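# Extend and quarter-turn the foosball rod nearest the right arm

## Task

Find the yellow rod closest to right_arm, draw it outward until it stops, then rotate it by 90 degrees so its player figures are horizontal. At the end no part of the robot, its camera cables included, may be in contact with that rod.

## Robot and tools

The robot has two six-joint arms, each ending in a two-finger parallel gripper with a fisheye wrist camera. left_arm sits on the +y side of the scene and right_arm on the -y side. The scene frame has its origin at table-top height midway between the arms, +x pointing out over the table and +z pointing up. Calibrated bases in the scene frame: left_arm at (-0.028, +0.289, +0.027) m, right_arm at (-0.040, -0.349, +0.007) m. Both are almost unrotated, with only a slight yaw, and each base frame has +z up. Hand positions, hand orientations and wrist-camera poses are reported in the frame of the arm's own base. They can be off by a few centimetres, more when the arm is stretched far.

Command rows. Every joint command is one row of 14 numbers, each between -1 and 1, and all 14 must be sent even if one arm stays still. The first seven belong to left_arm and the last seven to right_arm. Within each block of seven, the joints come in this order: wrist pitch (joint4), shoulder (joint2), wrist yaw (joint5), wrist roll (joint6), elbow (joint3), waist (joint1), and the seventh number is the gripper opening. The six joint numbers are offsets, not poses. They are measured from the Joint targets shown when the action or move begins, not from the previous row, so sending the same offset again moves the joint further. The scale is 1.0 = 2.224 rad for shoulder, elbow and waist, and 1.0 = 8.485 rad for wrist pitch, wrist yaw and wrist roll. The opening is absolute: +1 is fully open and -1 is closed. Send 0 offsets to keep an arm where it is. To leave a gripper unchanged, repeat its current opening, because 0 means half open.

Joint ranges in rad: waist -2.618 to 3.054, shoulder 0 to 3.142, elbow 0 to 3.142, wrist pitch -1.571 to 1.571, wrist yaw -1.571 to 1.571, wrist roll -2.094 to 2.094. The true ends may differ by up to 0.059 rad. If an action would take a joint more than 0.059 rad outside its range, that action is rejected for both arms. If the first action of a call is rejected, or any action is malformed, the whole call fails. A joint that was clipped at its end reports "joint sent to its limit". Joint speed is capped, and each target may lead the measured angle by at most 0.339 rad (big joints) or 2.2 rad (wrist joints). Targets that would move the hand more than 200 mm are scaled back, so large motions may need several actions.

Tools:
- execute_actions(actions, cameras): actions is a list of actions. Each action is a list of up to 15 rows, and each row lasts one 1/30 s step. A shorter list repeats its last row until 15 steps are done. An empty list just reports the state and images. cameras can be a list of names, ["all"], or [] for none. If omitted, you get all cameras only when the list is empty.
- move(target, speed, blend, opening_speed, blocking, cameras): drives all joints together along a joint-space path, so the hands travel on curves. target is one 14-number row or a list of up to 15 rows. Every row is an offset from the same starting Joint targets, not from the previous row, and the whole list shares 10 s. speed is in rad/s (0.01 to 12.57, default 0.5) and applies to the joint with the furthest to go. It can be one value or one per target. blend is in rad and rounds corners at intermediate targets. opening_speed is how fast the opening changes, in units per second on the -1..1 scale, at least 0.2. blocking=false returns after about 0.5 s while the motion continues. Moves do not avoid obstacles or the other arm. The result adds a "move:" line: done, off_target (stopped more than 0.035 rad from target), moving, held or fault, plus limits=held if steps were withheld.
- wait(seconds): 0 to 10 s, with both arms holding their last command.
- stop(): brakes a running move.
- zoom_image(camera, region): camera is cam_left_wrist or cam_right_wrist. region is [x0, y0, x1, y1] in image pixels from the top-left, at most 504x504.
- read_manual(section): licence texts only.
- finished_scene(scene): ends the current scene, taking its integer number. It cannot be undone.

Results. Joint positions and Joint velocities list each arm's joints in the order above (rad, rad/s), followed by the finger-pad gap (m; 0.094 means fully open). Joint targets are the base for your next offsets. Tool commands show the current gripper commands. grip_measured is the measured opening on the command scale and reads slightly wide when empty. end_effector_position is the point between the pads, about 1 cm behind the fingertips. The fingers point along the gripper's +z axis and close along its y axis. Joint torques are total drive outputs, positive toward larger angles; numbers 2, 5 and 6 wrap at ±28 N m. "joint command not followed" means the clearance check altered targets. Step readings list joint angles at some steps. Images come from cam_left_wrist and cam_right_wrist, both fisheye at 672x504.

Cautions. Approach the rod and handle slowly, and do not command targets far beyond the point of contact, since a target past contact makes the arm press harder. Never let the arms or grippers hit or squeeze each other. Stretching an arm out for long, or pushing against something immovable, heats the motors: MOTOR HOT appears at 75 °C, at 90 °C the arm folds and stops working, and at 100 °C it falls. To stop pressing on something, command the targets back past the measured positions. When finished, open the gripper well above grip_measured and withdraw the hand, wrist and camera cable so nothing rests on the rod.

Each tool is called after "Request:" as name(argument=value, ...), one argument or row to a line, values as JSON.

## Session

Request:
execute_actions(
  actions=[],
)

Scene clock: 0.00 s.
left_arm: end_effector_position=(+0.3899, -0.0004, +0.1147) grip_measured=+1.000 end_effector_quat_wxyz=(+0.609, -0.026, +0.793, +0.006) | right_arm: end_effector_position=(+0.3960, -0.0474, +0.1154) grip_measured=+1.000 end_effector_quat_wxyz=(+0.595, +0.094, +0.794, -0.086)
Joint names: [wrist pitch, shoulder, wrist yaw, wrist roll, elbow, waist]
Joint positions: left_arm=[0.911 1.495 -0.08 -0.043 0.322 -0.04 0.094] | right_arm=[0.848 1.518 0.234 0.044 0.38 -0.018 0.094]
Joint velocities: within noise
Joint torques (N m): no reading
Heat: left arm: 41 °C; right arm: 41 °C.
Joint targets: left_arm=[0.899 1.493 -0.081 -0.042 0.324 -0.040] | right_arm=[0.837 1.515 0.234 0.045 0.383 -0.018]
Tool commands: left_gripper/opening=+1.0 right_gripper/opening=+1.0
camera_calibration:
cam_left_wrist: T_world_to_cam=[[0.0222135, -0.980285, 0.196335, -0.0420869], [-0.593611, -0.170951, -0.786385, 0.357186], [0.804446, -0.0990782, -0.585705, -0.125405], [0, 0, 0, 1]] pos_world=[0.313846, 0.00737939, 0.215698]
cam_right_wrist: T_world_to_cam=[[-0.244005, -0.947103, 0.208463, 0.0183839], [-0.655393, 0.00260904, -0.755284, 0.379511], [0.714788, -0.320918, -0.621361, -0.108823], [0, 0, 0, 1]] pos_world=[0.331, -0.0185021, 0.215188]

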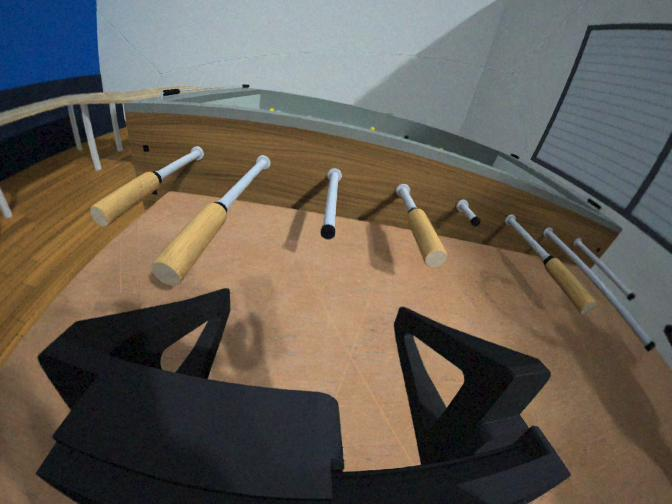

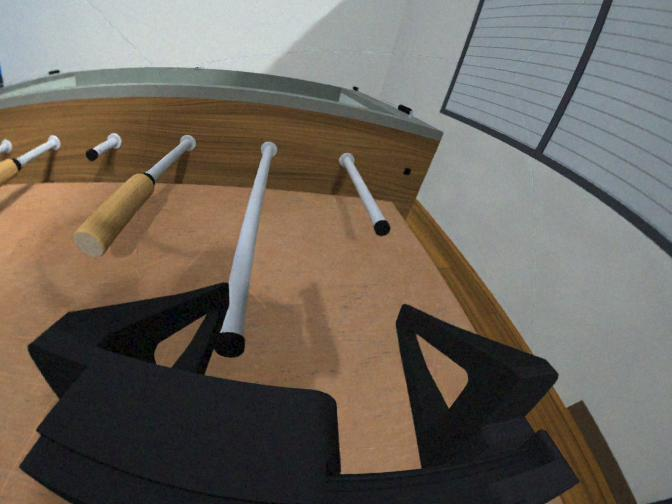

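Request:
move(
  target=[
    [0,0,0,0,0,0,1,0,-0.0517,0,0,0,0,0.35],
    [0,0,0,0,0,0,1,0,-0.0517,0.0353,-0.0766,0,0.2232,0.35],
    [0,0,0,0,0,0,1,0,0.2401,0.0353,-0.0766,0.2161,0.2232,0.35],
  ],
  speed=[0.6,0.7,0.7],
  blend=[0.02,0.05,0],
  cameras=["cam_right_wrist"],
)

Scene clock: 40.63 s.
left_arm: end_effector_position=(+0.3899, -0.0004, +0.1147) grip_measured=+1.000 end_effector_quat_wxyz=(+0.609, -0.026, +0.793, +0.006) | right_arm: end_effector_position=(+0.4802, +0.1449, +0.0706) grip_measured=+0.352 end_effector_quat_wxyz=(+0.534, -0.279, +0.757, -0.253)
Joint names: [wrist pitch, shoulder, wrist yaw, wrist roll, elbow, waist]
Joint positions: left_arm=[0.911 1.495 -0.08 -0.043 0.322 -0.04 0.094] | right_arm=[0.838 2.034 0.533 -0.608 0.839 0.473 0.064]
Joint torques (N m): left_arm=[1.89 -5.79 -0.04 0.02 5.37 -0.03] | right_arm=[1.66 -7.34 0.17 0.04 6.84 0.57]
Heat: left arm: 41 °C; right arm: 41 °C.
Joint targets: left_arm=[0.899 1.493 -0.081 -0.042 0.324 -0.040] | right_arm=[0.837 2.049 0.534 -0.605 0.864 0.479]
move: done
camera_calibration:
cam_right_wrist: T_world_to_cam=[[0.151235, -0.576506, 0.802975, -0.0551146], [-0.604538, -0.696639, -0.3863, 0.45122], [0.782088, -0.427007, -0.453876, -0.163754], [0, 0, 0, 1]] pos_world=[0.409185, 0.21264, 0.144238]
Images, in order (width x height): cam_right_wrist 672x504.

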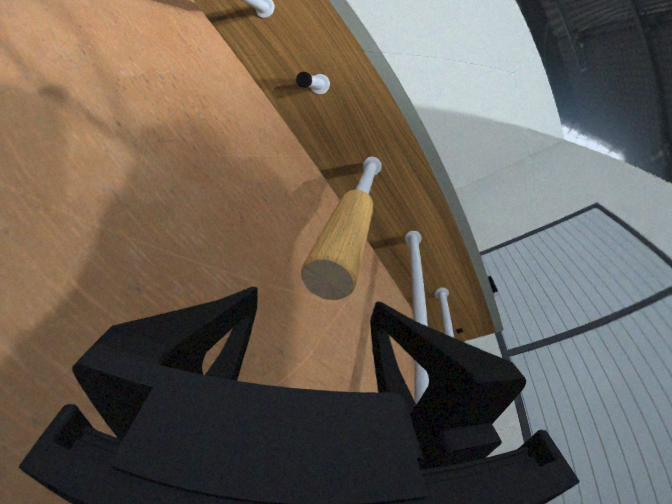

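Request:
move(
  target=[0,0,0,0,0,0,1,0.0651,0.1677,-0.0035,-0.0212,0.0816,-0.0304,0.3],
  opening_speed=0.5,
  cameras=["cam_right_wrist"],
)

Scene clock: 54.93 s.
left_arm: end_effector_position=(+0.3899, -0.0004, +0.1147) grip_measured=+1.000 end_effector_quat_wxyz=(+0.609, -0.026, +0.793, +0.006) | right_arm: end_effector_position=(+0.5347, +0.1427, +0.0658) grip_measured=+0.302 end_effector_quat_wxyz=(+0.634, -0.242, +0.669, -0.304)
Joint names: [wrist pitch, shoulder, wrist yaw, wrist roll, elbow, waist]
Joint positions: left_arm=[0.911 1.495 -0.08 -0.043 0.322 -0.04 0.094] | right_arm=[1.358 2.398 0.519 -0.787 1.025 0.42 0.061]
Joint torques (N m): left_arm=[1.88 -5.78 -0.03 0.02 5.34 -0.06] | right_arm=[1.98 -8.34 -0.12 0.07 5.63 -0.73]
Heat: left arm: 41 °C; right arm: 42 °C.
Joint targets: left_arm=[0.899 1.493 -0.081 -0.042 0.324 -0.040] | right_arm=[1.390 2.422 0.504 -0.785 1.045 0.411]
move: done
camera_calibration:
cam_right_wrist: T_world_to_cam=[[-0.0949516, -0.554806, 0.826544, 0.0662964], [-0.477772, -0.703021, -0.526778, 0.423187], [0.873337, -0.444918, -0.198318, -0.27266], [0, 0, 0, 1]] pos_world=[0.446606, 0.21298, 0.114056]
Images, in order (width x height): cam_right_wrist 672x504.

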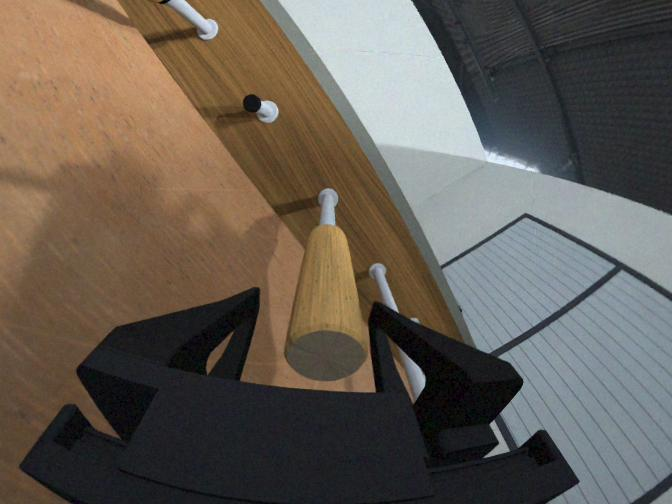

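Request:
move(
  target=[
    [0,0,0,0,0,0,1,0.0016,-0.0036,0,0,0,-0.005,0.3],
    [0,0,0,0,0,0,1,0.0016,-0.0036,0,0,0,-0.005,-0.55],
    [0,0,0,0,0,0,1,0.0016,-0.0036,0,0.1865,0,-0.005,-0.55],
  ],
  speed=[0.5,0.5,0.8],
  opening_speed=0.6,
  cameras=["all"],
)

Request:
zoom_image(
  camera="cam_right_wrist",
  region=[200, 150, 440, 400],
)

Scene clock: 68.93 s.
left_arm: end_effector_position=(+0.3899, -0.0004, +0.1147) grip_measured=+1.000 end_effector_quat_wxyz=(+0.609, -0.026, +0.793, +0.006) | right_arm: end_effector_position=(+0.5372, +0.1445, +0.0679) grip_measured=-0.305 end_effector_quat_wxyz=(+0.662, +0.288, +0.647, +0.244)
Joint names: [wrist pitch, shoulder, wrist yaw, wrist roll, elbow, waist]
Joint positions: left_arm=[0.911 1.495 -0.08 -0.043 0.322 -0.04 0.094] | right_arm=[1.368 2.398 0.472 0.775 1.025 0.407 0.033]
Joint torques (N m): left_arm=[1.89 -5.78 -0.03 0 5.33 -0.08] | right_arm=[2.03 -8.96 0.39 0.3 5.64 -0.66]
Heat: left arm: 41 °C; right arm: 43 °C.
Joint targets: left_arm=[0.899 1.493 -0.081 -0.042 0.324 -0.040] | right_arm=[1.403 2.414 0.504 0.798 1.045 0.400]
move: off_target (right_arm); right_arm: the wrist pitch is farthest, 0.036 rad from its target
camera_calibration:
cam_left_wrist: T_world_to_cam=[[0.0222135, -0.980285, 0.196335, -0.0420869], [-0.593611, -0.170951, -0.786385, 0.357186], [0.804446, -0.0990782, -0.585705, -0.125405], [0, 0, 0, 1]] pos_world=[0.313846, 0.00737939, 0.215698]
cam_right_wrist: T_world_to_cam=[[-0.105395, -0.822869, -0.558372, 0.204109], [-0.366698, 0.554089, -0.747341, 0.200359], [0.924351, 0.125988, -0.360142, -0.37249], [0, 0, 0, 1]] pos_world=[0.439295, 0.103868, 0.129556]

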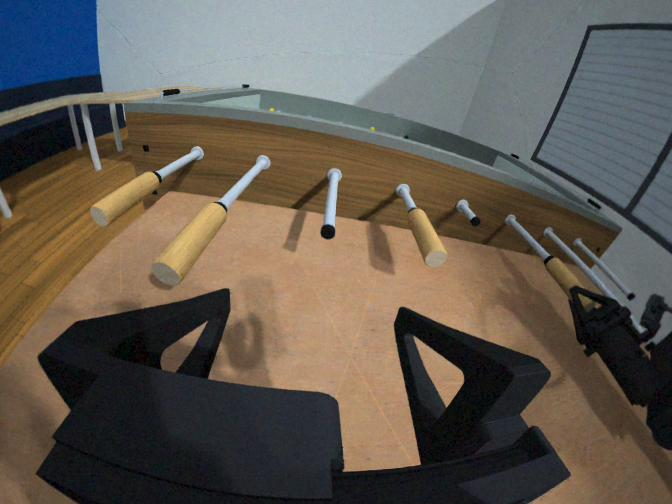

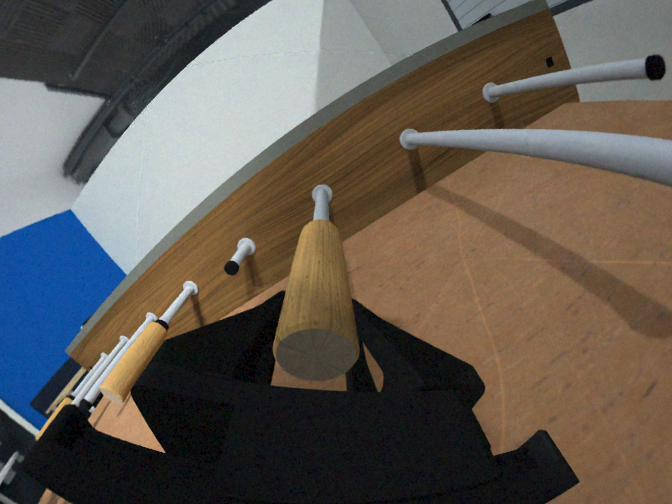

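Scaled by 2.016 from the camera's 672x504 image, which has a finer 960x720 frame.

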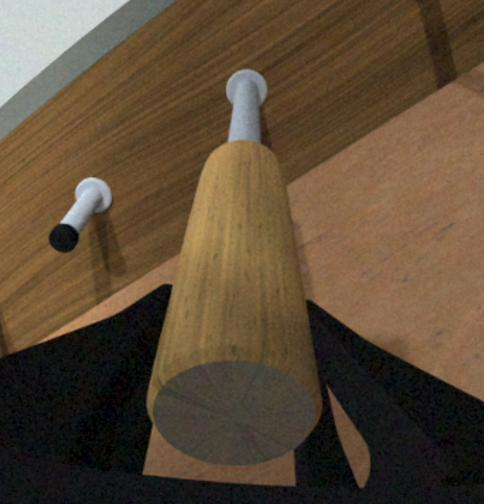

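Request:
move(
  target=[
    [0,0,0,0,0,0,1,0,0,0,0,0,0,0.3],
    [0,0,0,0,0,0,1,-0.0669,-0.1772,0.0031,0.0179,-0.0877,0.0353,0.3],
    [0,0,0,0,0,0,1,-0.0669,-0.2446,0.0031,-0.0233,-0.0877,0.0353,0.3],
    [0,0,0,0,0,0,1,-0.2157,-0.2246,-0.0223,-0.0441,0.1473,0.0122,0.5],
  ],
  speed=[0.5,0.5,0.6,0.8],
  blend=[0,0,0.03,0],
  opening_speed=1,
  cameras=["cam_right_wrist"],
)

Scene clock: 96.37 s.
left_arm: end_effector_position=(+0.3899, -0.0004, +0.1147) grip_measured=+1.000 end_effector_quat_wxyz=(+0.609, -0.026, +0.793, +0.006) | right_arm: end_effector_position=(+0.4581, +0.1527, +0.0939) grip_measured=+0.498 end_effector_quat_wxyz=(+0.329, +0.044, +0.943, -0.015)
Joint names: [wrist pitch, shoulder, wrist yaw, wrist roll, elbow, waist]
Joint positions: left_arm=[0.911 1.495 -0.08 -0.043 0.322 -0.04 0.094] | right_arm=[-0.417 1.895 0.318 0.43 1.343 0.436 0.07]
Joint torques (N m): left_arm=[1.88 -5.78 -0.04 0.03 5.38 -0.01] | right_arm=[1.12 -7.45 0.17 -0.07 8.87 -0.72]
Heat: left arm: 41 °C; right arm: 44 °C.
Joint targets: left_arm=[0.899 1.493 -0.081 -0.042 0.324 -0.040] | right_arm=[-0.427 1.914 0.315 0.423 1.373 0.427]
move: done
camera_calibration:
cam_right_wrist: T_world_to_cam=[[0.0164861, -0.988872, 0.14785, 0.120255], [-0.966437, -0.0536749, -0.251233, 0.507129], [0.256373, -0.138746, -0.956568, 0.111353], [0, 0, 0, 1]] pos_world=[0.459578, 0.161587, 0.216145]
Images, in order (width x height): cam_right_wrist 672x504.

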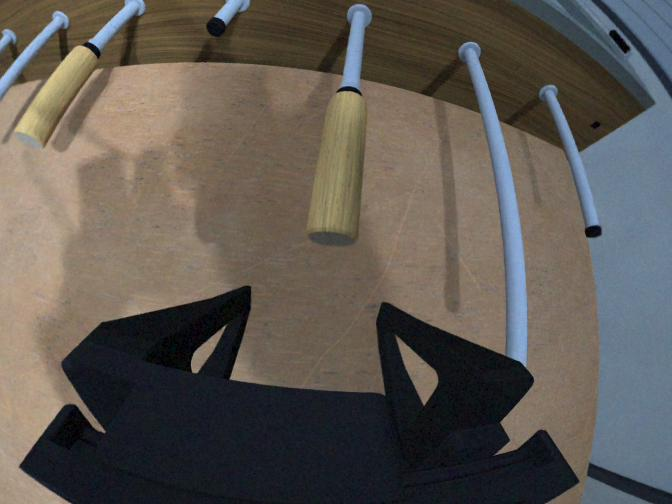

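Request:
move(
  target=[
    [0,0,0,0,0,0,1,-0.0013,0.1317,-0.0061,-0.0086,0.1448,-0.04,0.5],
    [0,0,0,0,0,0,1,-0.0013,0.1317,-0.0061,-0.0086,0.1448,-0.04,-0.55],
    [0,0,0,0,0,0,1,0.0146,-0.0193,0.0021,0.0032,-0.0787,0.0139,-0.55],
  ],
  speed=[0.5,0.5,0.3],
  opening_speed=0.8,
  cameras=["all"],
)

Scene clock: 121.40 s.
left_arm: end_effector_position=(+0.3899, -0.0004, +0.1147) grip_measured=+1.000 end_effector_quat_wxyz=(+0.609, -0.026, +0.793, +0.006) | right_arm: end_effector_position=(+0.4577, +0.1508, +0.0636) grip_measured=-0.309 end_effector_quat_wxyz=(+0.343, +0.046, +0.938, -0.011)
Joint names: [wrist pitch, shoulder, wrist yaw, wrist roll, elbow, waist]
Joint positions: left_arm=[0.911 1.495 -0.08 -0.043 0.322 -0.04 0.094] | right_arm=[-0.245 1.92 0.324 0.426 1.227 0.434 0.032]
Joint torques (N m): left_arm=[1.88 -5.76 -0.04 0.01 5.34 -0.06] | right_arm=[0.69 -12.85 0.27 0.29 4.01 2.14]
Heat: left arm: 41 °C; right arm: 43 °C.
Joint targets: left_arm=[0.899 1.493 -0.081 -0.042 0.324 -0.040] | right_arm=[-0.303 1.871 0.333 0.451 1.198 0.458]
move: off_target (right_arm); right_arm: the wrist pitch is farthest, 0.059 rad from its target
camera_calibration:
cam_left_wrist: T_world_to_cam=[[0.0222135, -0.980285, 0.196335, -0.0420869], [-0.593611, -0.170951, -0.786385, 0.357186], [0.804446, -0.0990782, -0.585705, -0.125405], [0, 0, 0, 1]] pos_world=[0.313846, 0.00737939, 0.215698]
cam_right_wrist: T_world_to_cam=[[0.0108945, -0.989777, 0.142208, 0.125934], [-0.958272, -0.0509608, -0.281278, 0.496904], [0.285649, -0.13321, -0.949031, 0.067568], [0, 0, 0, 1]] pos_world=[0.455497, 0.15897, 0.185983]

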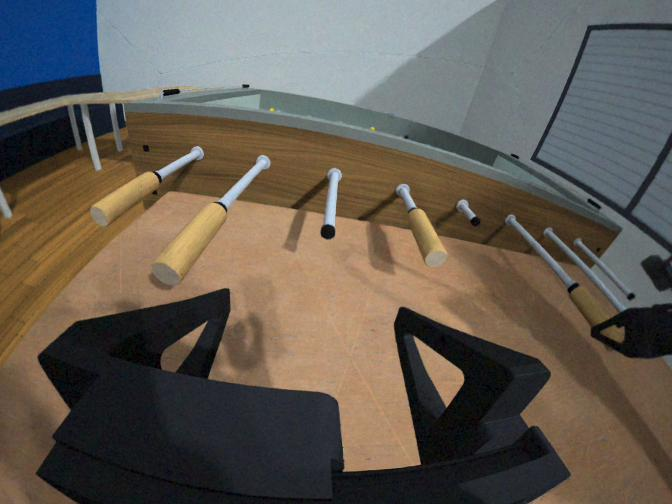

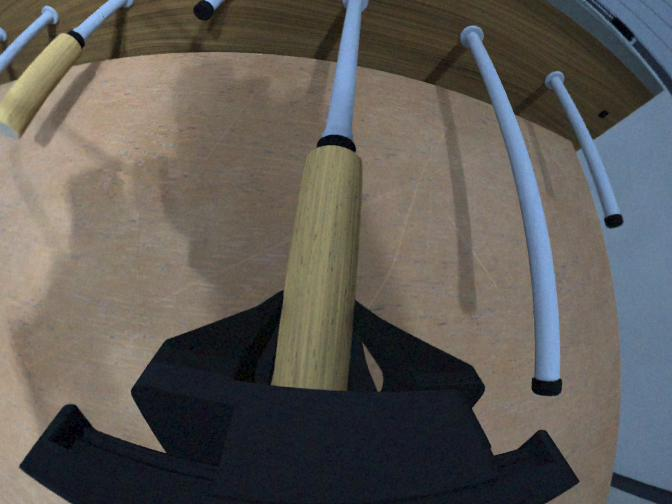

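Request:
move(
  target=[0,0,0,0,0,0,1,0.002,-0.036,0.0018,0.002,-0.054,0.0112,-0.55],
  speed=0.25,
  cameras=["cam_right_wrist"],
)

Scene clock: 125.27 s.
left_arm: end_effector_position=(+0.3899, -0.0004, +0.1147) grip_measured=+1.000 end_effector_quat_wxyz=(+0.609, -0.026, +0.793, +0.006) | right_arm: end_effector_position=(+0.4567, +0.1498, +0.0661) grip_measured=-0.310 end_effector_quat_wxyz=(+0.379, +0.055, +0.924, +0.006)
Joint names: [wrist pitch, shoulder, wrist yaw, wrist roll, elbow, waist]
Joint positions: left_arm=[0.911 1.495 -0.08 -0.043 0.322 -0.04 0.094] | right_arm=[-0.098 1.88 0.328 0.429 1.126 0.434 0.032]
Joint torques (N m): left_arm=[1.89 -5.81 -0.02 0.02 5.39 -0.05] | right_arm=[-0.31 -15.8 0.42 0.44 2.78 4.37]
Heat: left arm: 41 °C; right arm: 43 °C.
Joint targets: left_arm=[0.899 1.493 -0.081 -0.042 0.324 -0.040] | right_arm=[-0.286 1.791 0.348 0.467 1.078 0.483]
move: off_target (right_arm); right_arm: the wrist pitch is farthest, 0.188 rad from its target
camera_calibration:
cam_right_wrist: T_world_to_cam=[[-0.00300601, -0.994221, 0.107306, 0.133835], [-0.933567, -0.0356678, -0.356624, 0.487887], [0.358391, -0.10125, -0.928065, 0.0306643], [0, 0, 0, 1]] pos_world=[0.444887, 0.153569, 0.188089]
Images, in order (width x height): cam_right_wrist 672x504.

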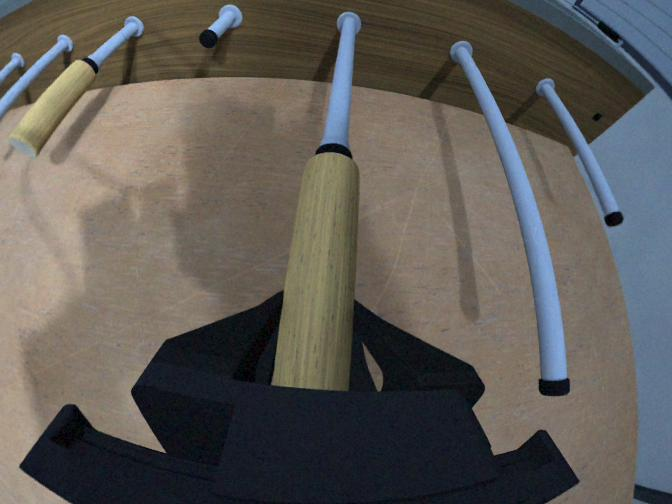

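Request:
move(
  target=[
    [0,0,0,0,0,0,1,-0.0044,0.0562,-0.0029,-0.0037,0.0832,-0.0189,-0.55],
    [0,0,0,0,0,0,1,-0.0044,0.0562,-0.0029,-0.0037,0.0832,-0.0189,0.4],
    [0,0,0,0,0,0,1,-0.0448,0.0215,-0.0029,-0.0037,0.2042,-0.0189,0.4],
  ],
  speed=[0.4,0.4,0.5],
  opening_speed=0.8,
  cameras=["all"],
)

Scene clock: 137.47 s.
left_arm: end_effector_position=(+0.3899, -0.0004, +0.1147) grip_measured=+1.000 end_effector_quat_wxyz=(+0.609, -0.026, +0.793, +0.006) | right_arm: end_effector_position=(+0.4530, +0.1492, +0.1438) grip_measured=+0.398 end_effector_quat_wxyz=(+0.317, +0.042, +0.947, -0.024)
Joint names: [wrist pitch, shoulder, wrist yaw, wrist roll, elbow, waist]
Joint positions: left_arm=[0.911 1.495 -0.08 -0.043 0.322 -0.04 0.094] | right_arm=[-0.654 1.854 0.323 0.429 1.508 0.435 0.066]
Joint torques (N m): left_arm=[1.88 -5.75 -0.02 0.01 5.34 -0.1] | right_arm=[1.08 -9.92 0.22 0.08 8.64 0.57]
Heat: left arm: 41 °C; right arm: 44 °C.
Joint targets: left_arm=[0.899 1.493 -0.081 -0.042 0.324 -0.040] | right_arm=[-0.666 1.839 0.324 0.436 1.532 0.441]
move: done; target 2's new numbers were sent with right_arm's wrist pitch 0.070 rad from that target
camera_calibration:
cam_left_wrist: T_world_to_cam=[[0.0222135, -0.980285, 0.196335, -0.0420869], [-0.593611, -0.170951, -0.786385, 0.357186], [0.804446, -0.0990782, -0.585705, -0.125405], [0, 0, 0, 1]] pos_world=[0.313846, 0.00737939, 0.215698]
cam_right_wrist: T_world_to_cam=[[0.0186573, -0.986217, 0.164401, 0.105684], [-0.973045, -0.055713, -0.223786, 0.513913], [0.229861, -0.155794, -0.960673, 0.175047], [0, 0, 0, 1]] pos_world=[0.457852, 0.16013, 0.265795]

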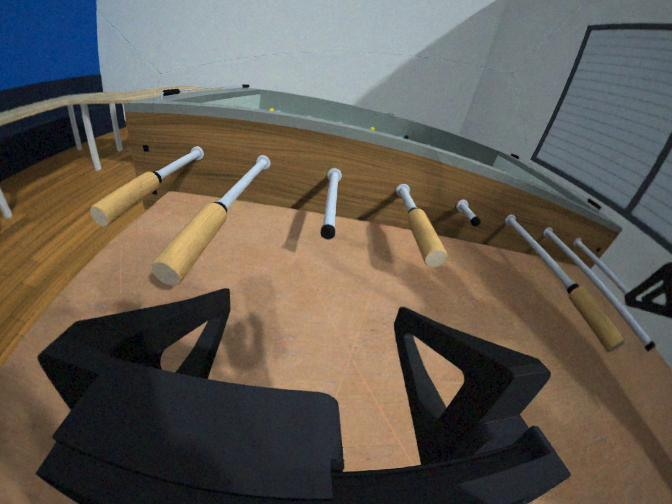

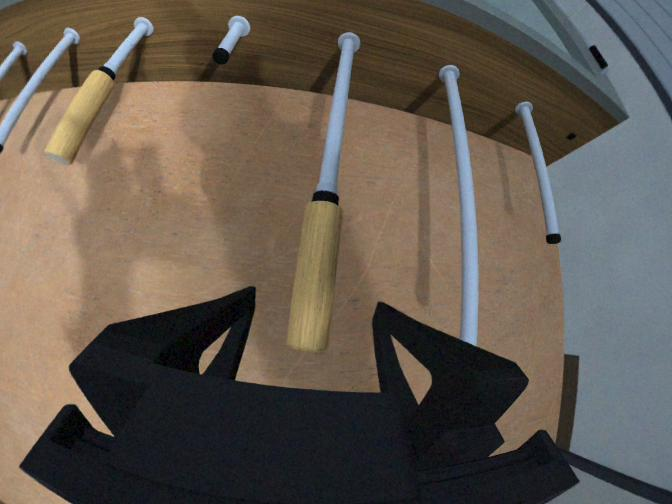

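Request:
finished_scene(
  scene=2,
)

The scene is finished: the task was done.


## Next scene

The same job, from a new start.

Request:
execute_actions(
  actions=[],
)

Scene clock: 0.00 s.
left_arm: end_effector_position=(+0.4127, +0.0165, +0.1264) grip_measured=+1.000 end_effector_quat_wxyz=(+0.618, -0.002, +0.786, +0.007) | right_arm: end_effector_position=(+0.3903, -0.0463, +0.1052) grip_measured=+1.000 end_effector_quat_wxyz=(+0.587, +0.098, +0.798, -0.097)
Joint names: [wrist pitch, shoulder, wrist yaw, wrist roll, elbow, waist]
Joint positions: left_arm=[0.901 1.55 0.039 0.018 0.411 0.054 0.094] | right_arm=[0.871 1.537 0.276 0.046 0.357 0.003 0.094]
Joint velocities: within noise
Joint torques (N m): no reading
Heat: left arm: 39 °C; right arm: 39 °C.
Joint targets: left_arm=[0.889 1.548 0.039 0.019 0.413 0.054] | right_arm=[0.861 1.534 0.277 0.048 0.360 0.003]
Tool commands: left_gripper/opening=+1.0 right_gripper/opening=+1.0
camera_calibration:
cam_left_wrist: T_world_to_cam=[[-0.0177666, -0.985889, 0.166453, -0.00796993], [-0.580802, -0.125334, -0.804339, 0.378982], [0.813851, -0.110967, -0.570379, -0.140833], [0, 0, 0, 1]] pos_world=[0.334589, 0.0240143, 0.225829]
cam_right_wrist: T_world_to_cam=[[-0.259, -0.939853, 0.222701, 0.0247898], [-0.669431, 0.00846419, -0.742826, 0.372487], [0.696262, -0.341475, -0.631359, -0.103415], [0, 0, 0, 1]] pos_world=[0.327779, -0.0151678, 0.20588]

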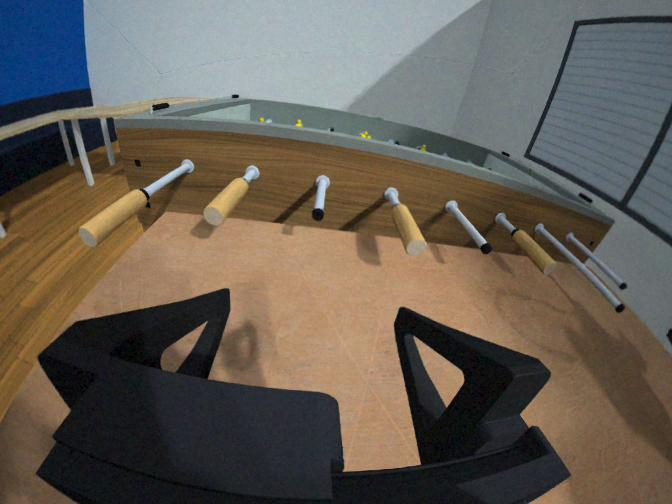

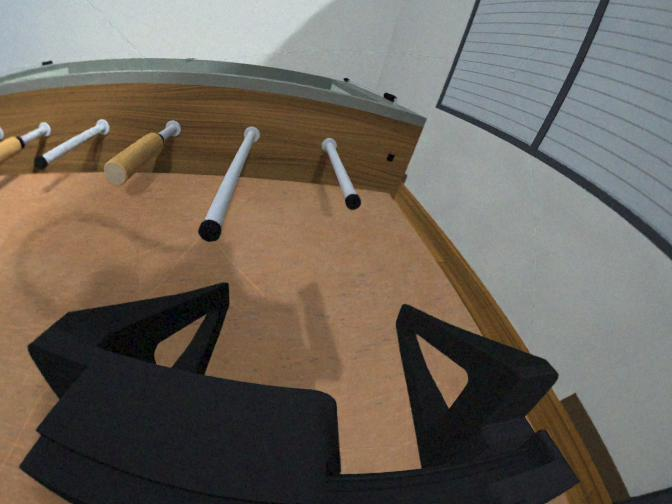

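Request:
move(
  target=[
    [0,0,0,0,0,0,1,0,-0.0517,0,0,0,0,0.35],
    [0,0,0,0,0,0,1,0,-0.0517,0.0259,-0.0885,0,0.1843,0.35],
    [0,0,0,0,0,0,1,0.0059,0.388,0.0259,-0.0885,0.429,0.1843,0.35],
  ],
  speed=[0.6,0.7,0.7],
  blend=[0.02,0.05,0],
  cameras=["cam_right_wrist"],
)

Scene clock: 39.10 s.
left_arm: end_effector_position=(+0.4127, +0.0165, +0.1264) grip_measured=+1.000 end_effector_quat_wxyz=(+0.618, -0.002, +0.786, +0.007) | right_arm: end_effector_position=(+0.5848, +0.1605, +0.0687) grip_measured=+0.352 end_effector_quat_wxyz=(+0.582, -0.262, +0.717, -0.280)
Joint names: [wrist pitch, shoulder, wrist yaw, wrist roll, elbow, waist]
Joint positions: left_arm=[0.901 1.55 0.039 0.018 0.411 0.054 0.094] | right_arm=[0.901 2.38 0.496 -0.708 1.29 0.407 0.064]
Joint torques (N m): left_arm=[1.84 -6.79 -0.01 0.02 5.65 -0.05] | right_arm=[1.76 -10.15 0.11 0.06 7.31 0.62]
Heat: left arm: 40 °C; right arm: 39 °C.
Joint targets: left_arm=[0.889 1.548 0.039 0.019 0.413 0.054] | right_arm=[0.911 2.397 0.497 -0.703 1.314 0.413]
move: done
camera_calibration:
cam_right_wrist: T_world_to_cam=[[0.0336293, -0.564096, 0.825024, 0.00489261], [-0.550928, -0.699209, -0.455615, 0.498387], [0.833875, -0.439207, -0.33429, -0.276341], [0, 0, 0, 1]] pos_world=[0.504845, 0.229865, 0.130658]
Images, in order (width x height): cam_right_wrist 672x504.

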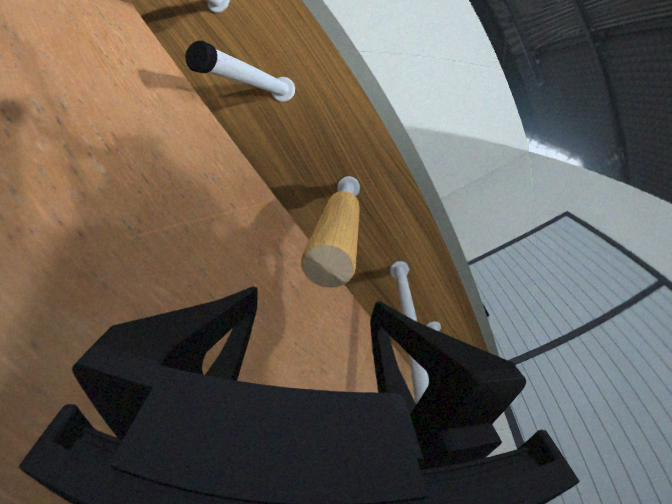

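Request:
move(
  target=[0,0,0,0,0,0,1,-0.0025,0.0895,-0.0053,-0.0051,0.1389,-0.0274,0.3],
  opening_speed=0.5,
  cameras=["cam_right_wrist"],
)

Scene clock: 52.03 s.
left_arm: end_effector_position=(+0.4127, +0.0165, +0.1264) grip_measured=+1.000 end_effector_quat_wxyz=(+0.618, -0.002, +0.786, +0.007) | right_arm: end_effector_position=(+0.6444, +0.1549, +0.0750) grip_measured=+0.303 end_effector_quat_wxyz=(+0.615, -0.241, +0.690, -0.296)
Joint names: [wrist pitch, shoulder, wrist yaw, wrist roll, elbow, waist]
Joint positions: left_arm=[0.901 1.55 0.039 0.018 0.411 0.054 0.094] | right_arm=[0.898 2.569 0.467 -0.75 1.595 0.356 0.061]
Joint torques (N m): left_arm=[1.86 -6.78 -0.02 0.02 5.61 -0.05] | right_arm=[1.6 -10.92 -0.07 0 8.05 -0.31]
Heat: left arm: 40 °C; right arm: 40 °C.
Joint targets: left_arm=[0.889 1.548 0.039 0.019 0.413 0.054] | right_arm=[0.890 2.596 0.452 -0.746 1.623 0.352]
move: done
camera_calibration:
cam_right_wrist: T_world_to_cam=[[-0.0572778, -0.566902, 0.821792, 0.0537567], [-0.515054, -0.688365, -0.510758, 0.509608], [0.855242, -0.452522, -0.252557, -0.344272], [0, 0, 0, 1]] pos_world=[0.55999, 0.22548, 0.129161]
Images, in order (width x height): cam_right_wrist 672x504.

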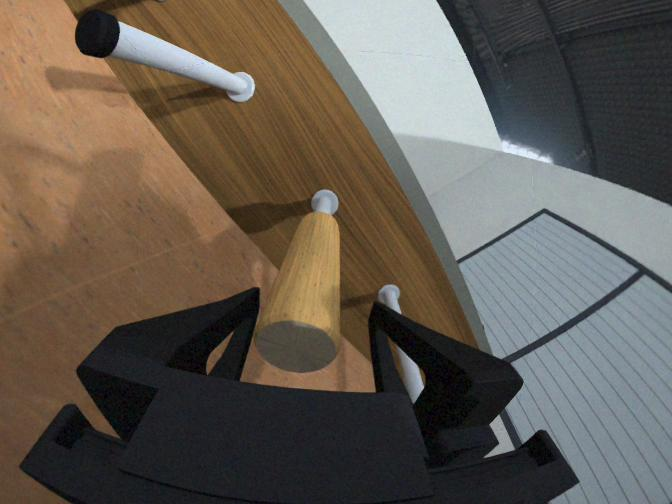

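Request:
move(
  target=[
    [0,0,0,0,0,0,1,0,0.0065,0,0,0,0.0045,0.3],
    [0,0,0,0,0,0,1,0,0.0065,0,0,0,0.0045,-0.1],
  ],
  opening_speed=0.6,
  cameras=["cam_right_wrist"],
)

Scene clock: 60.23 s.
left_arm: end_effector_position=(+0.4127, +0.0165, +0.1264) grip_measured=+1.000 end_effector_quat_wxyz=(+0.618, -0.002, +0.786, +0.007) | right_arm: end_effector_position=(+0.6437, +0.1548, +0.0650) grip_measured=-0.098 end_effector_quat_wxyz=(+0.609, -0.245, +0.694, -0.296)
Joint names: [wrist pitch, shoulder, wrist yaw, wrist roll, elbow, waist]
Joint positions: left_arm=[0.901 1.55 0.039 0.018 0.411 0.054 0.094] | right_arm=[0.897 2.585 0.466 -0.751 1.595 0.356 0.042]
Joint torques (N m): left_arm=[1.86 -6.8 0 0.03 5.63 -0.05] | right_arm=[1.61 -11 -0.09 0.06 7.99 0.59]
Heat: left arm: 39 °C; right arm: 41 °C.
Joint targets: left_arm=[0.889 1.548 0.039 0.019 0.413 0.054] | right_arm=[0.890 2.611 0.452 -0.746 1.623 0.362]
move: done
camera_calibration:
cam_right_wrist: T_world_to_cam=[[-0.0441117, -0.561616, 0.826221, 0.0522854], [-0.522323, -0.692022, -0.498281, 0.508439], [0.851606, -0.453535, -0.262819, -0.343148], [0, 0, 0, 1]] pos_world=[0.560103, 0.225586, 0.119961]
Images, in order (width x height): cam_right_wrist 672x504.

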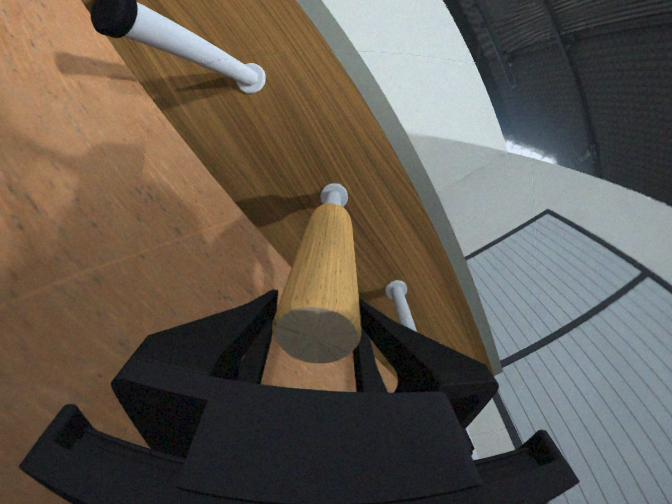

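Request:
move(
  target=[
    [0,0,0,0,0,0,1,0,0,0,0,0,0,-0.55],
    [0,0,0,0,0,0,1,0,0,0,0.1865,0,0,-0.55],
  ],
  speed=[0.5,0.8],
  opening_speed=0.6,
  cameras=["all"],
)

Request:
zoom_image(
  camera="cam_right_wrist",
  region=[200, 150, 440, 400],
)

Scene clock: 71.40 s.
left_arm: end_effector_position=(+0.4127, +0.0165, +0.1264) grip_measured=+1.000 end_effector_quat_wxyz=(+0.618, -0.002, +0.786, +0.007) | right_arm: end_effector_position=(+0.6453, +0.1719, +0.0663) grip_measured=-0.329 end_effector_quat_wxyz=(+0.633, +0.281, +0.677, +0.251)
Joint names: [wrist pitch, shoulder, wrist yaw, wrist roll, elbow, waist]
Joint positions: left_arm=[0.901 1.55 0.039 0.018 0.411 0.054 0.094] | right_arm=[0.912 2.589 0.371 0.8 1.597 0.356 0.032]
Joint torques (N m): left_arm=[1.86 -6.76 -0.01 0.01 5.65 -0.03] | right_arm=[1.54 -11.33 0.94 0.37 7.83 0.58]
Heat: left arm: 39 °C; right arm: 42 °C.
Joint targets: left_arm=[0.889 1.548 0.039 0.019 0.413 0.054] | right_arm=[0.890 2.611 0.452 0.836 1.623 0.362]
move: off_target (right_arm); right_arm: the wrist yaw is farthest, 0.081 rad from its target
camera_calibration:
cam_left_wrist: T_world_to_cam=[[-0.0177666, -0.985889, 0.166453, -0.00796993], [-0.580802, -0.125334, -0.804339, 0.378982], [0.813851, -0.110967, -0.570379, -0.140833], [0, 0, 0, 1]] pos_world=[0.334589, 0.0240143, 0.225829]
cam_right_wrist: T_world_to_cam=[[-0.104139, -0.827252, -0.552095, 0.236708], [-0.44441, 0.535318, -0.718286, 0.275088], [0.88975, 0.170556, -0.423387, -0.457558], [0, 0, 0, 1]] pos_world=[0.554014, 0.126596, 0.134553]

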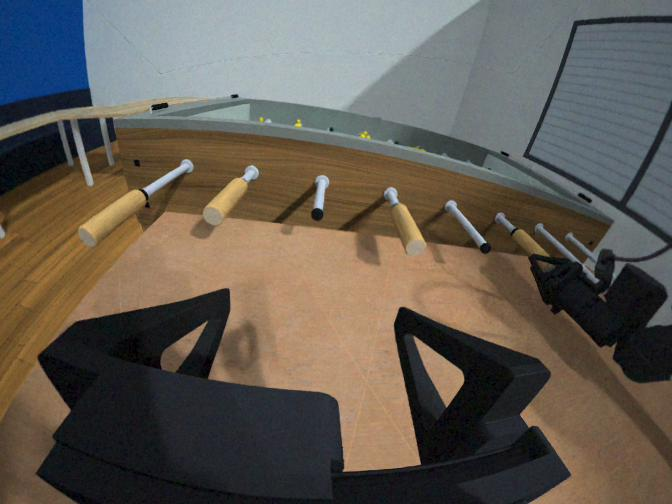

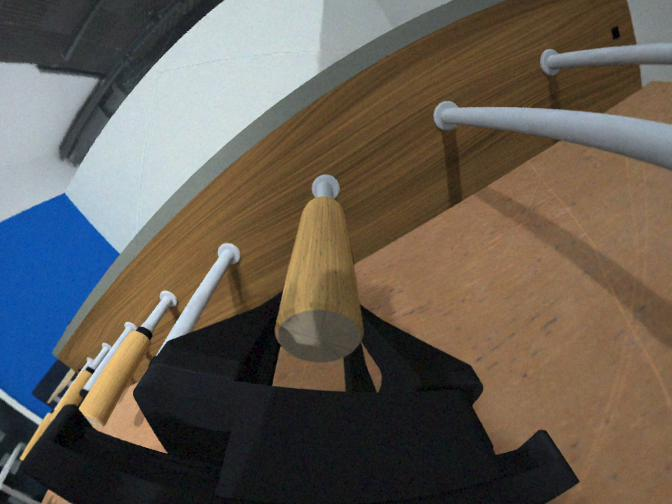

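Scaled by 2.016 from the camera's 672x504 image, which has a finer 960x720 frame.

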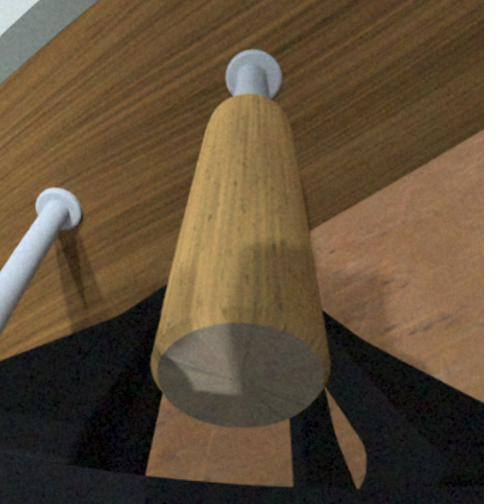

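Request:
move(
  target=[
    [0,0,0,0,0,0,1,0,0,-0.0077,0,0,0,-0.55],
    [0,0,0,0,0,0,1,0,0,-0.0077,0,0,0,0.35],
    [0,0,0,0,0,0,1,0.0025,-0.1039,0.0053,0.0037,-0.1452,0.0306,0.35],
    [0,0,0,0,0,0,1,0.0025,-0.1713,0.0053,-0.0219,-0.1452,0.0306,0.35],
    [0,0,0,0,0,0,1,-0.1773,-0.1308,-0.0187,-0.0526,0.1605,0.0094,0.5],
  ],
  speed=[0.5,0.5,0.5,0.6,0.8],
  blend=[0,0,0,0.03,0],
  opening_speed=0.8,
  cameras=["cam_right_wrist"],
)

Scene clock: 126.43 s.
left_arm: end_effector_position=(+0.4127, +0.0165, +0.1264) grip_measured=+1.000 end_effector_quat_wxyz=(+0.618, -0.002, +0.786, +0.007) | right_arm: end_effector_position=(+0.5615, +0.1762, +0.0948) grip_measured=+0.497 end_effector_quat_wxyz=(+0.334, +0.048, +0.941, -0.014)
Joint names: [wrist pitch, shoulder, wrist yaw, wrist roll, elbow, waist]
Joint positions: left_arm=[0.901 1.55 0.039 0.018 0.411 0.054 0.094] | right_arm=[-0.604 2.295 0.298 0.396 1.951 0.391 0.07]
Joint torques (N m): left_arm=[1.86 -6.8 -0.02 0.01 5.68 -0.06] | right_arm=[1.1 -10.41 0.15 -0.06 9.03 -0.69]
Heat: left arm: 39 °C; right arm: 46 °C.
Joint targets: left_arm=[0.889 1.548 0.039 0.019 0.413 0.054] | right_arm=[-0.615 2.320 0.293 0.390 1.980 0.383]
move: done
camera_calibration:
cam_right_wrist: T_world_to_cam=[[0.00926003, -0.989354, 0.145234, 0.146081], [-0.963856, -0.0475049, -0.262155, 0.607035], [0.266264, -0.137557, -0.954034, 0.0829511], [0, 0, 0, 1]] pos_world=[0.561654, 0.184774, 0.21706]
Images, in order (width x height): cam_right_wrist 672x504.

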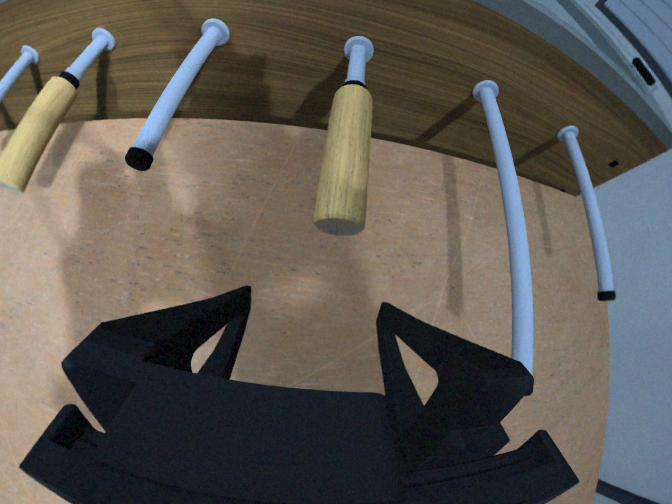

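Request:
move(
  target=[
    [0,0,0,0,0,0,1,0.0318,0.1039,0.0046,-0.012,0.0823,-0.0247,0.5],
    [0,0,0,0,0,0,1,0.0318,0.1039,0.0046,-0.012,0.0823,-0.0247,-0.55],
    [0,0,0,0,0,0,1,0.0598,-0.0646,0.0122,-0.0035,-0.2108,0.0207,-0.55],
    [0,0,0,0,0,0,1,0.0701,-0.1824,0.023,0.0086,-0.388,0.0794,-0.55],
  ],
  speed=[0.5,0.5,0.35,0.3],
  blend=[0,0,0.05,0],
  opening_speed=0.8,
  cameras=["all"],
)

Scene clock: 142.67 s.
left_arm: end_effector_position=(+0.4127, +0.0165, +0.1264) grip_measured=+1.000 end_effector_quat_wxyz=(+0.618, -0.002, +0.786, +0.007) | right_arm: end_effector_position=(+0.4737, +0.1801, +0.0647) grip_measured=-0.312 end_effector_quat_wxyz=(+0.438, +0.050, +0.898, -0.015)
Joint names: [wrist pitch, shoulder, wrist yaw, wrist roll, elbow, waist]
Joint positions: left_arm=[0.901 1.55 0.039 0.018 0.411 0.054 0.094] | right_arm=[0.058 1.974 0.468 0.428 1.154 0.521 0.032]
Joint torques (N m): left_arm=[1.84 -6.82 0 0.02 5.67 -0.05] | right_arm=[0.7 -14.22 0.47 0.38 3.41 3.54]
Heat: left arm: 39 °C; right arm: 45 °C.
Joint targets: left_arm=[0.889 1.548 0.039 0.019 0.413 0.054] | right_arm=[-0.020 1.914 0.489 0.463 1.117 0.560]
move: off_target (right_arm); right_arm: the wrist pitch is farthest, 0.079 rad from its target
camera_calibration:
cam_left_wrist: T_world_to_cam=[[-0.0177666, -0.985889, 0.166453, -0.00796993], [-0.580802, -0.125334, -0.804339, 0.378982], [0.813851, -0.110967, -0.570379, -0.140833], [0, 0, 0, 1]] pos_world=[0.334589, 0.0240143, 0.225829]
cam_right_wrist: T_world_to_cam=[[-0.0302254, -0.987664, 0.153644, 0.1729], [-0.881549, -0.0461112, -0.469835, 0.488997], [0.471124, -0.149646, -0.869281, -0.0221631], [0, 0, 0, 1]] pos_world=[0.446743, 0.189999, 0.183917]

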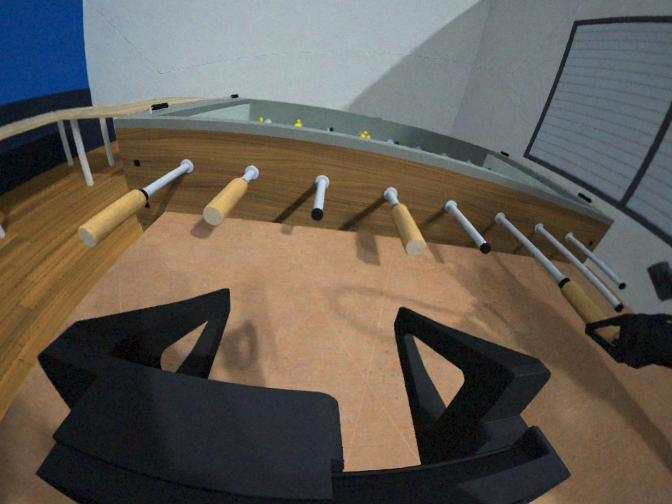

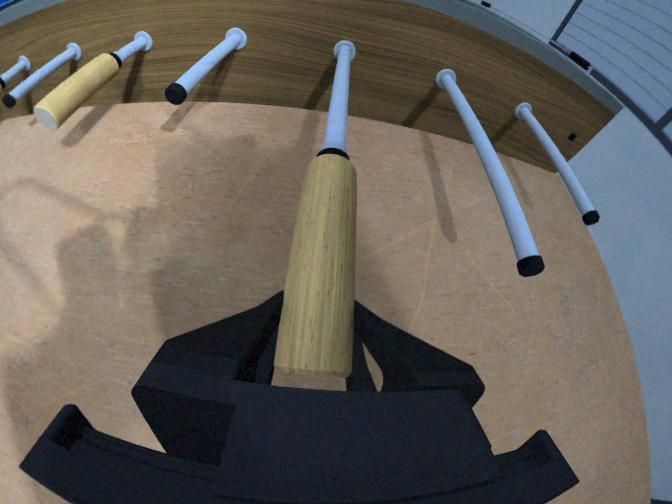

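Request:
move(
  target=[0,0,0,0,0,0,1,0.0027,-0.031,0.0028,0.0032,-0.0466,0.0155,-0.55],
  speed=0.25,
  cameras=["cam_right_wrist"],
)

Scene clock: 148.63 s.
left_arm: end_effector_position=(+0.4127, +0.0165, +0.1264) grip_measured=+1.000 end_effector_quat_wxyz=(+0.618, -0.002, +0.786, +0.007) | right_arm: end_effector_position=(+0.4723, +0.1795, +0.0680) grip_measured=-0.312 end_effector_quat_wxyz=(+0.465, +0.062, +0.883, +0.006)
Joint names: [wrist pitch, shoulder, wrist yaw, wrist roll, elbow, waist]
Joint positions: left_arm=[0.901 1.55 0.039 0.018 0.411 0.054 0.094] | right_arm=[0.185 1.955 0.467 0.438 1.08 0.521 0.032]
Joint torques (N m): left_arm=[1.84 -6.82 0 0.01 5.64 -0.05] | right_arm=[-0.12 -18.06 0.72 0.56 1.24 6.63]
Heat: left arm: 39 °C; right arm: 45 °C.
Joint targets: left_arm=[0.889 1.548 0.039 0.019 0.413 0.054] | right_arm=[0.003 1.845 0.512 0.490 1.013 0.594]
move: off_target (right_arm); right_arm: the wrist pitch is farthest, 0.182 rad from its target
camera_calibration:
cam_right_wrist: T_world_to_cam=[[-0.0437414, -0.993267, 0.10727, 0.182275], [-0.850253, -0.0193647, -0.526017, 0.473488], [0.524553, -0.114215, -0.843682, -0.0520635], [0, 0, 0, 1]] pos_world=[0.437868, 0.18427, 0.185585]
Images, in order (width x height): cam_right_wrist 672x504.

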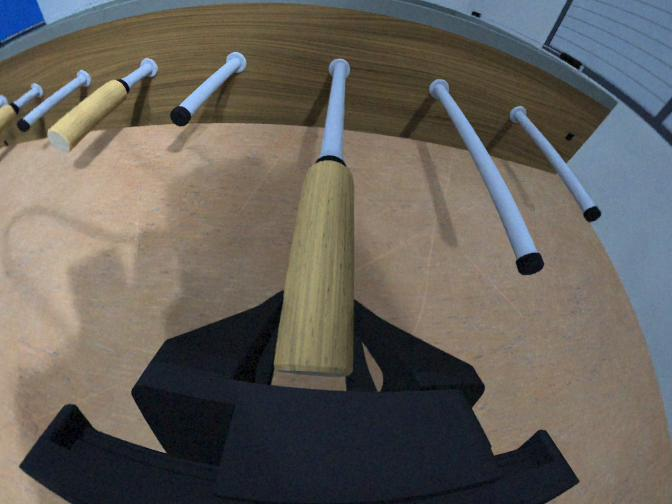

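Request:
move(
  target=[
    [0,0,0,0,0,0,1,-0.0048,0.0558,-0.0051,-0.0057,0.0841,-0.0279,-0.55],
    [0,0,0,0,0,0,1,-0.0048,0.0558,-0.0051,-0.0057,0.0841,-0.0279,0.4],
    [0,0,0,0,0,0,1,-0.0442,0.0003,-0.0051,-0.0057,0.1782,-0.0279,0.4],
  ],
  speed=[0.4,0.4,0.5],
  opening_speed=0.8,
  cameras=["all"],
)

Scene clock: 162.53 s.
left_arm: end_effector_position=(+0.4127, +0.0165, +0.1264) grip_measured=+1.000 end_effector_quat_wxyz=(+0.618, -0.002, +0.786, +0.007) | right_arm: end_effector_position=(+0.4675, +0.1813, +0.1420) grip_measured=+0.397 end_effector_quat_wxyz=(+0.408, +0.042, +0.912, -0.025)
Joint names: [wrist pitch, shoulder, wrist yaw, wrist roll, elbow, waist]
Joint positions: left_arm=[0.901 1.55 0.039 0.018 0.411 0.054 0.094] | right_arm=[-0.361 1.862 0.457 0.439 1.387 0.526 0.066]
Joint torques (N m): left_arm=[1.85 -6.8 0 0.01 5.64 -0.06] | right_arm=[1.23 -10.24 0.38 0.03 8.57 0.62]
Heat: left arm: 39 °C; right arm: 48 °C.
Joint targets: left_arm=[0.889 1.548 0.039 0.019 0.413 0.054] | right_arm=[-0.372 1.846 0.469 0.441 1.410 0.532]
move: done; target 2's new numbers were sent with right_arm's wrist pitch 0.053 rad from that target
camera_calibration:
cam_left_wrist: T_world_to_cam=[[-0.0177666, -0.985889, 0.166453, -0.00796993], [-0.580802, -0.125334, -0.804339, 0.378982], [0.813851, -0.110967, -0.570379, -0.140833], [0, 0, 0, 1]] pos_world=[0.334589, 0.0240143, 0.225829]
cam_right_wrist: T_world_to_cam=[[-0.0139353, -0.984189, 0.176571, 0.150606], [-0.910619, -0.0604487, -0.408803, 0.527348], [0.413013, -0.166486, -0.895379, 0.0820524], [0, 0, 0, 1]] pos_world=[0.448423, 0.193763, 0.262457]

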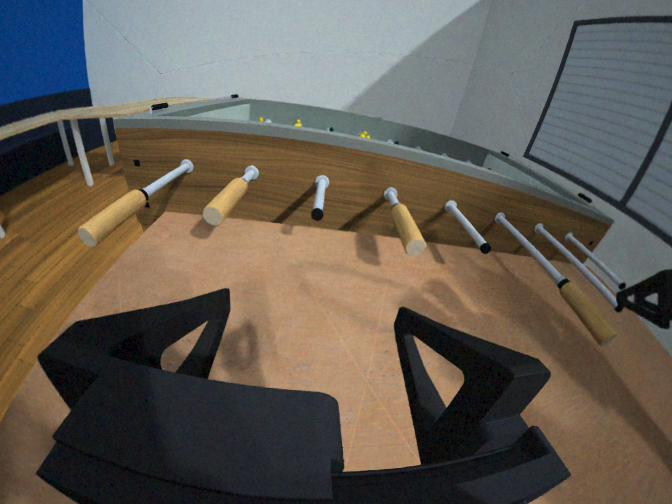

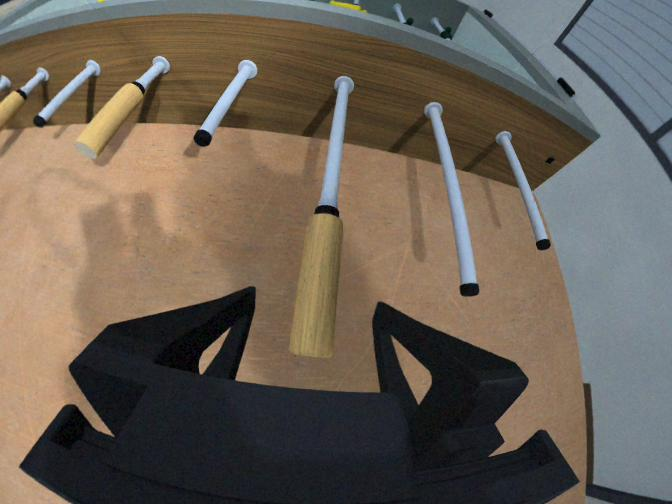

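Clear, with the yellow man lying flat in view.

Request:
finished_scene(
  scene=3,
)

The scene is finished: the task was done.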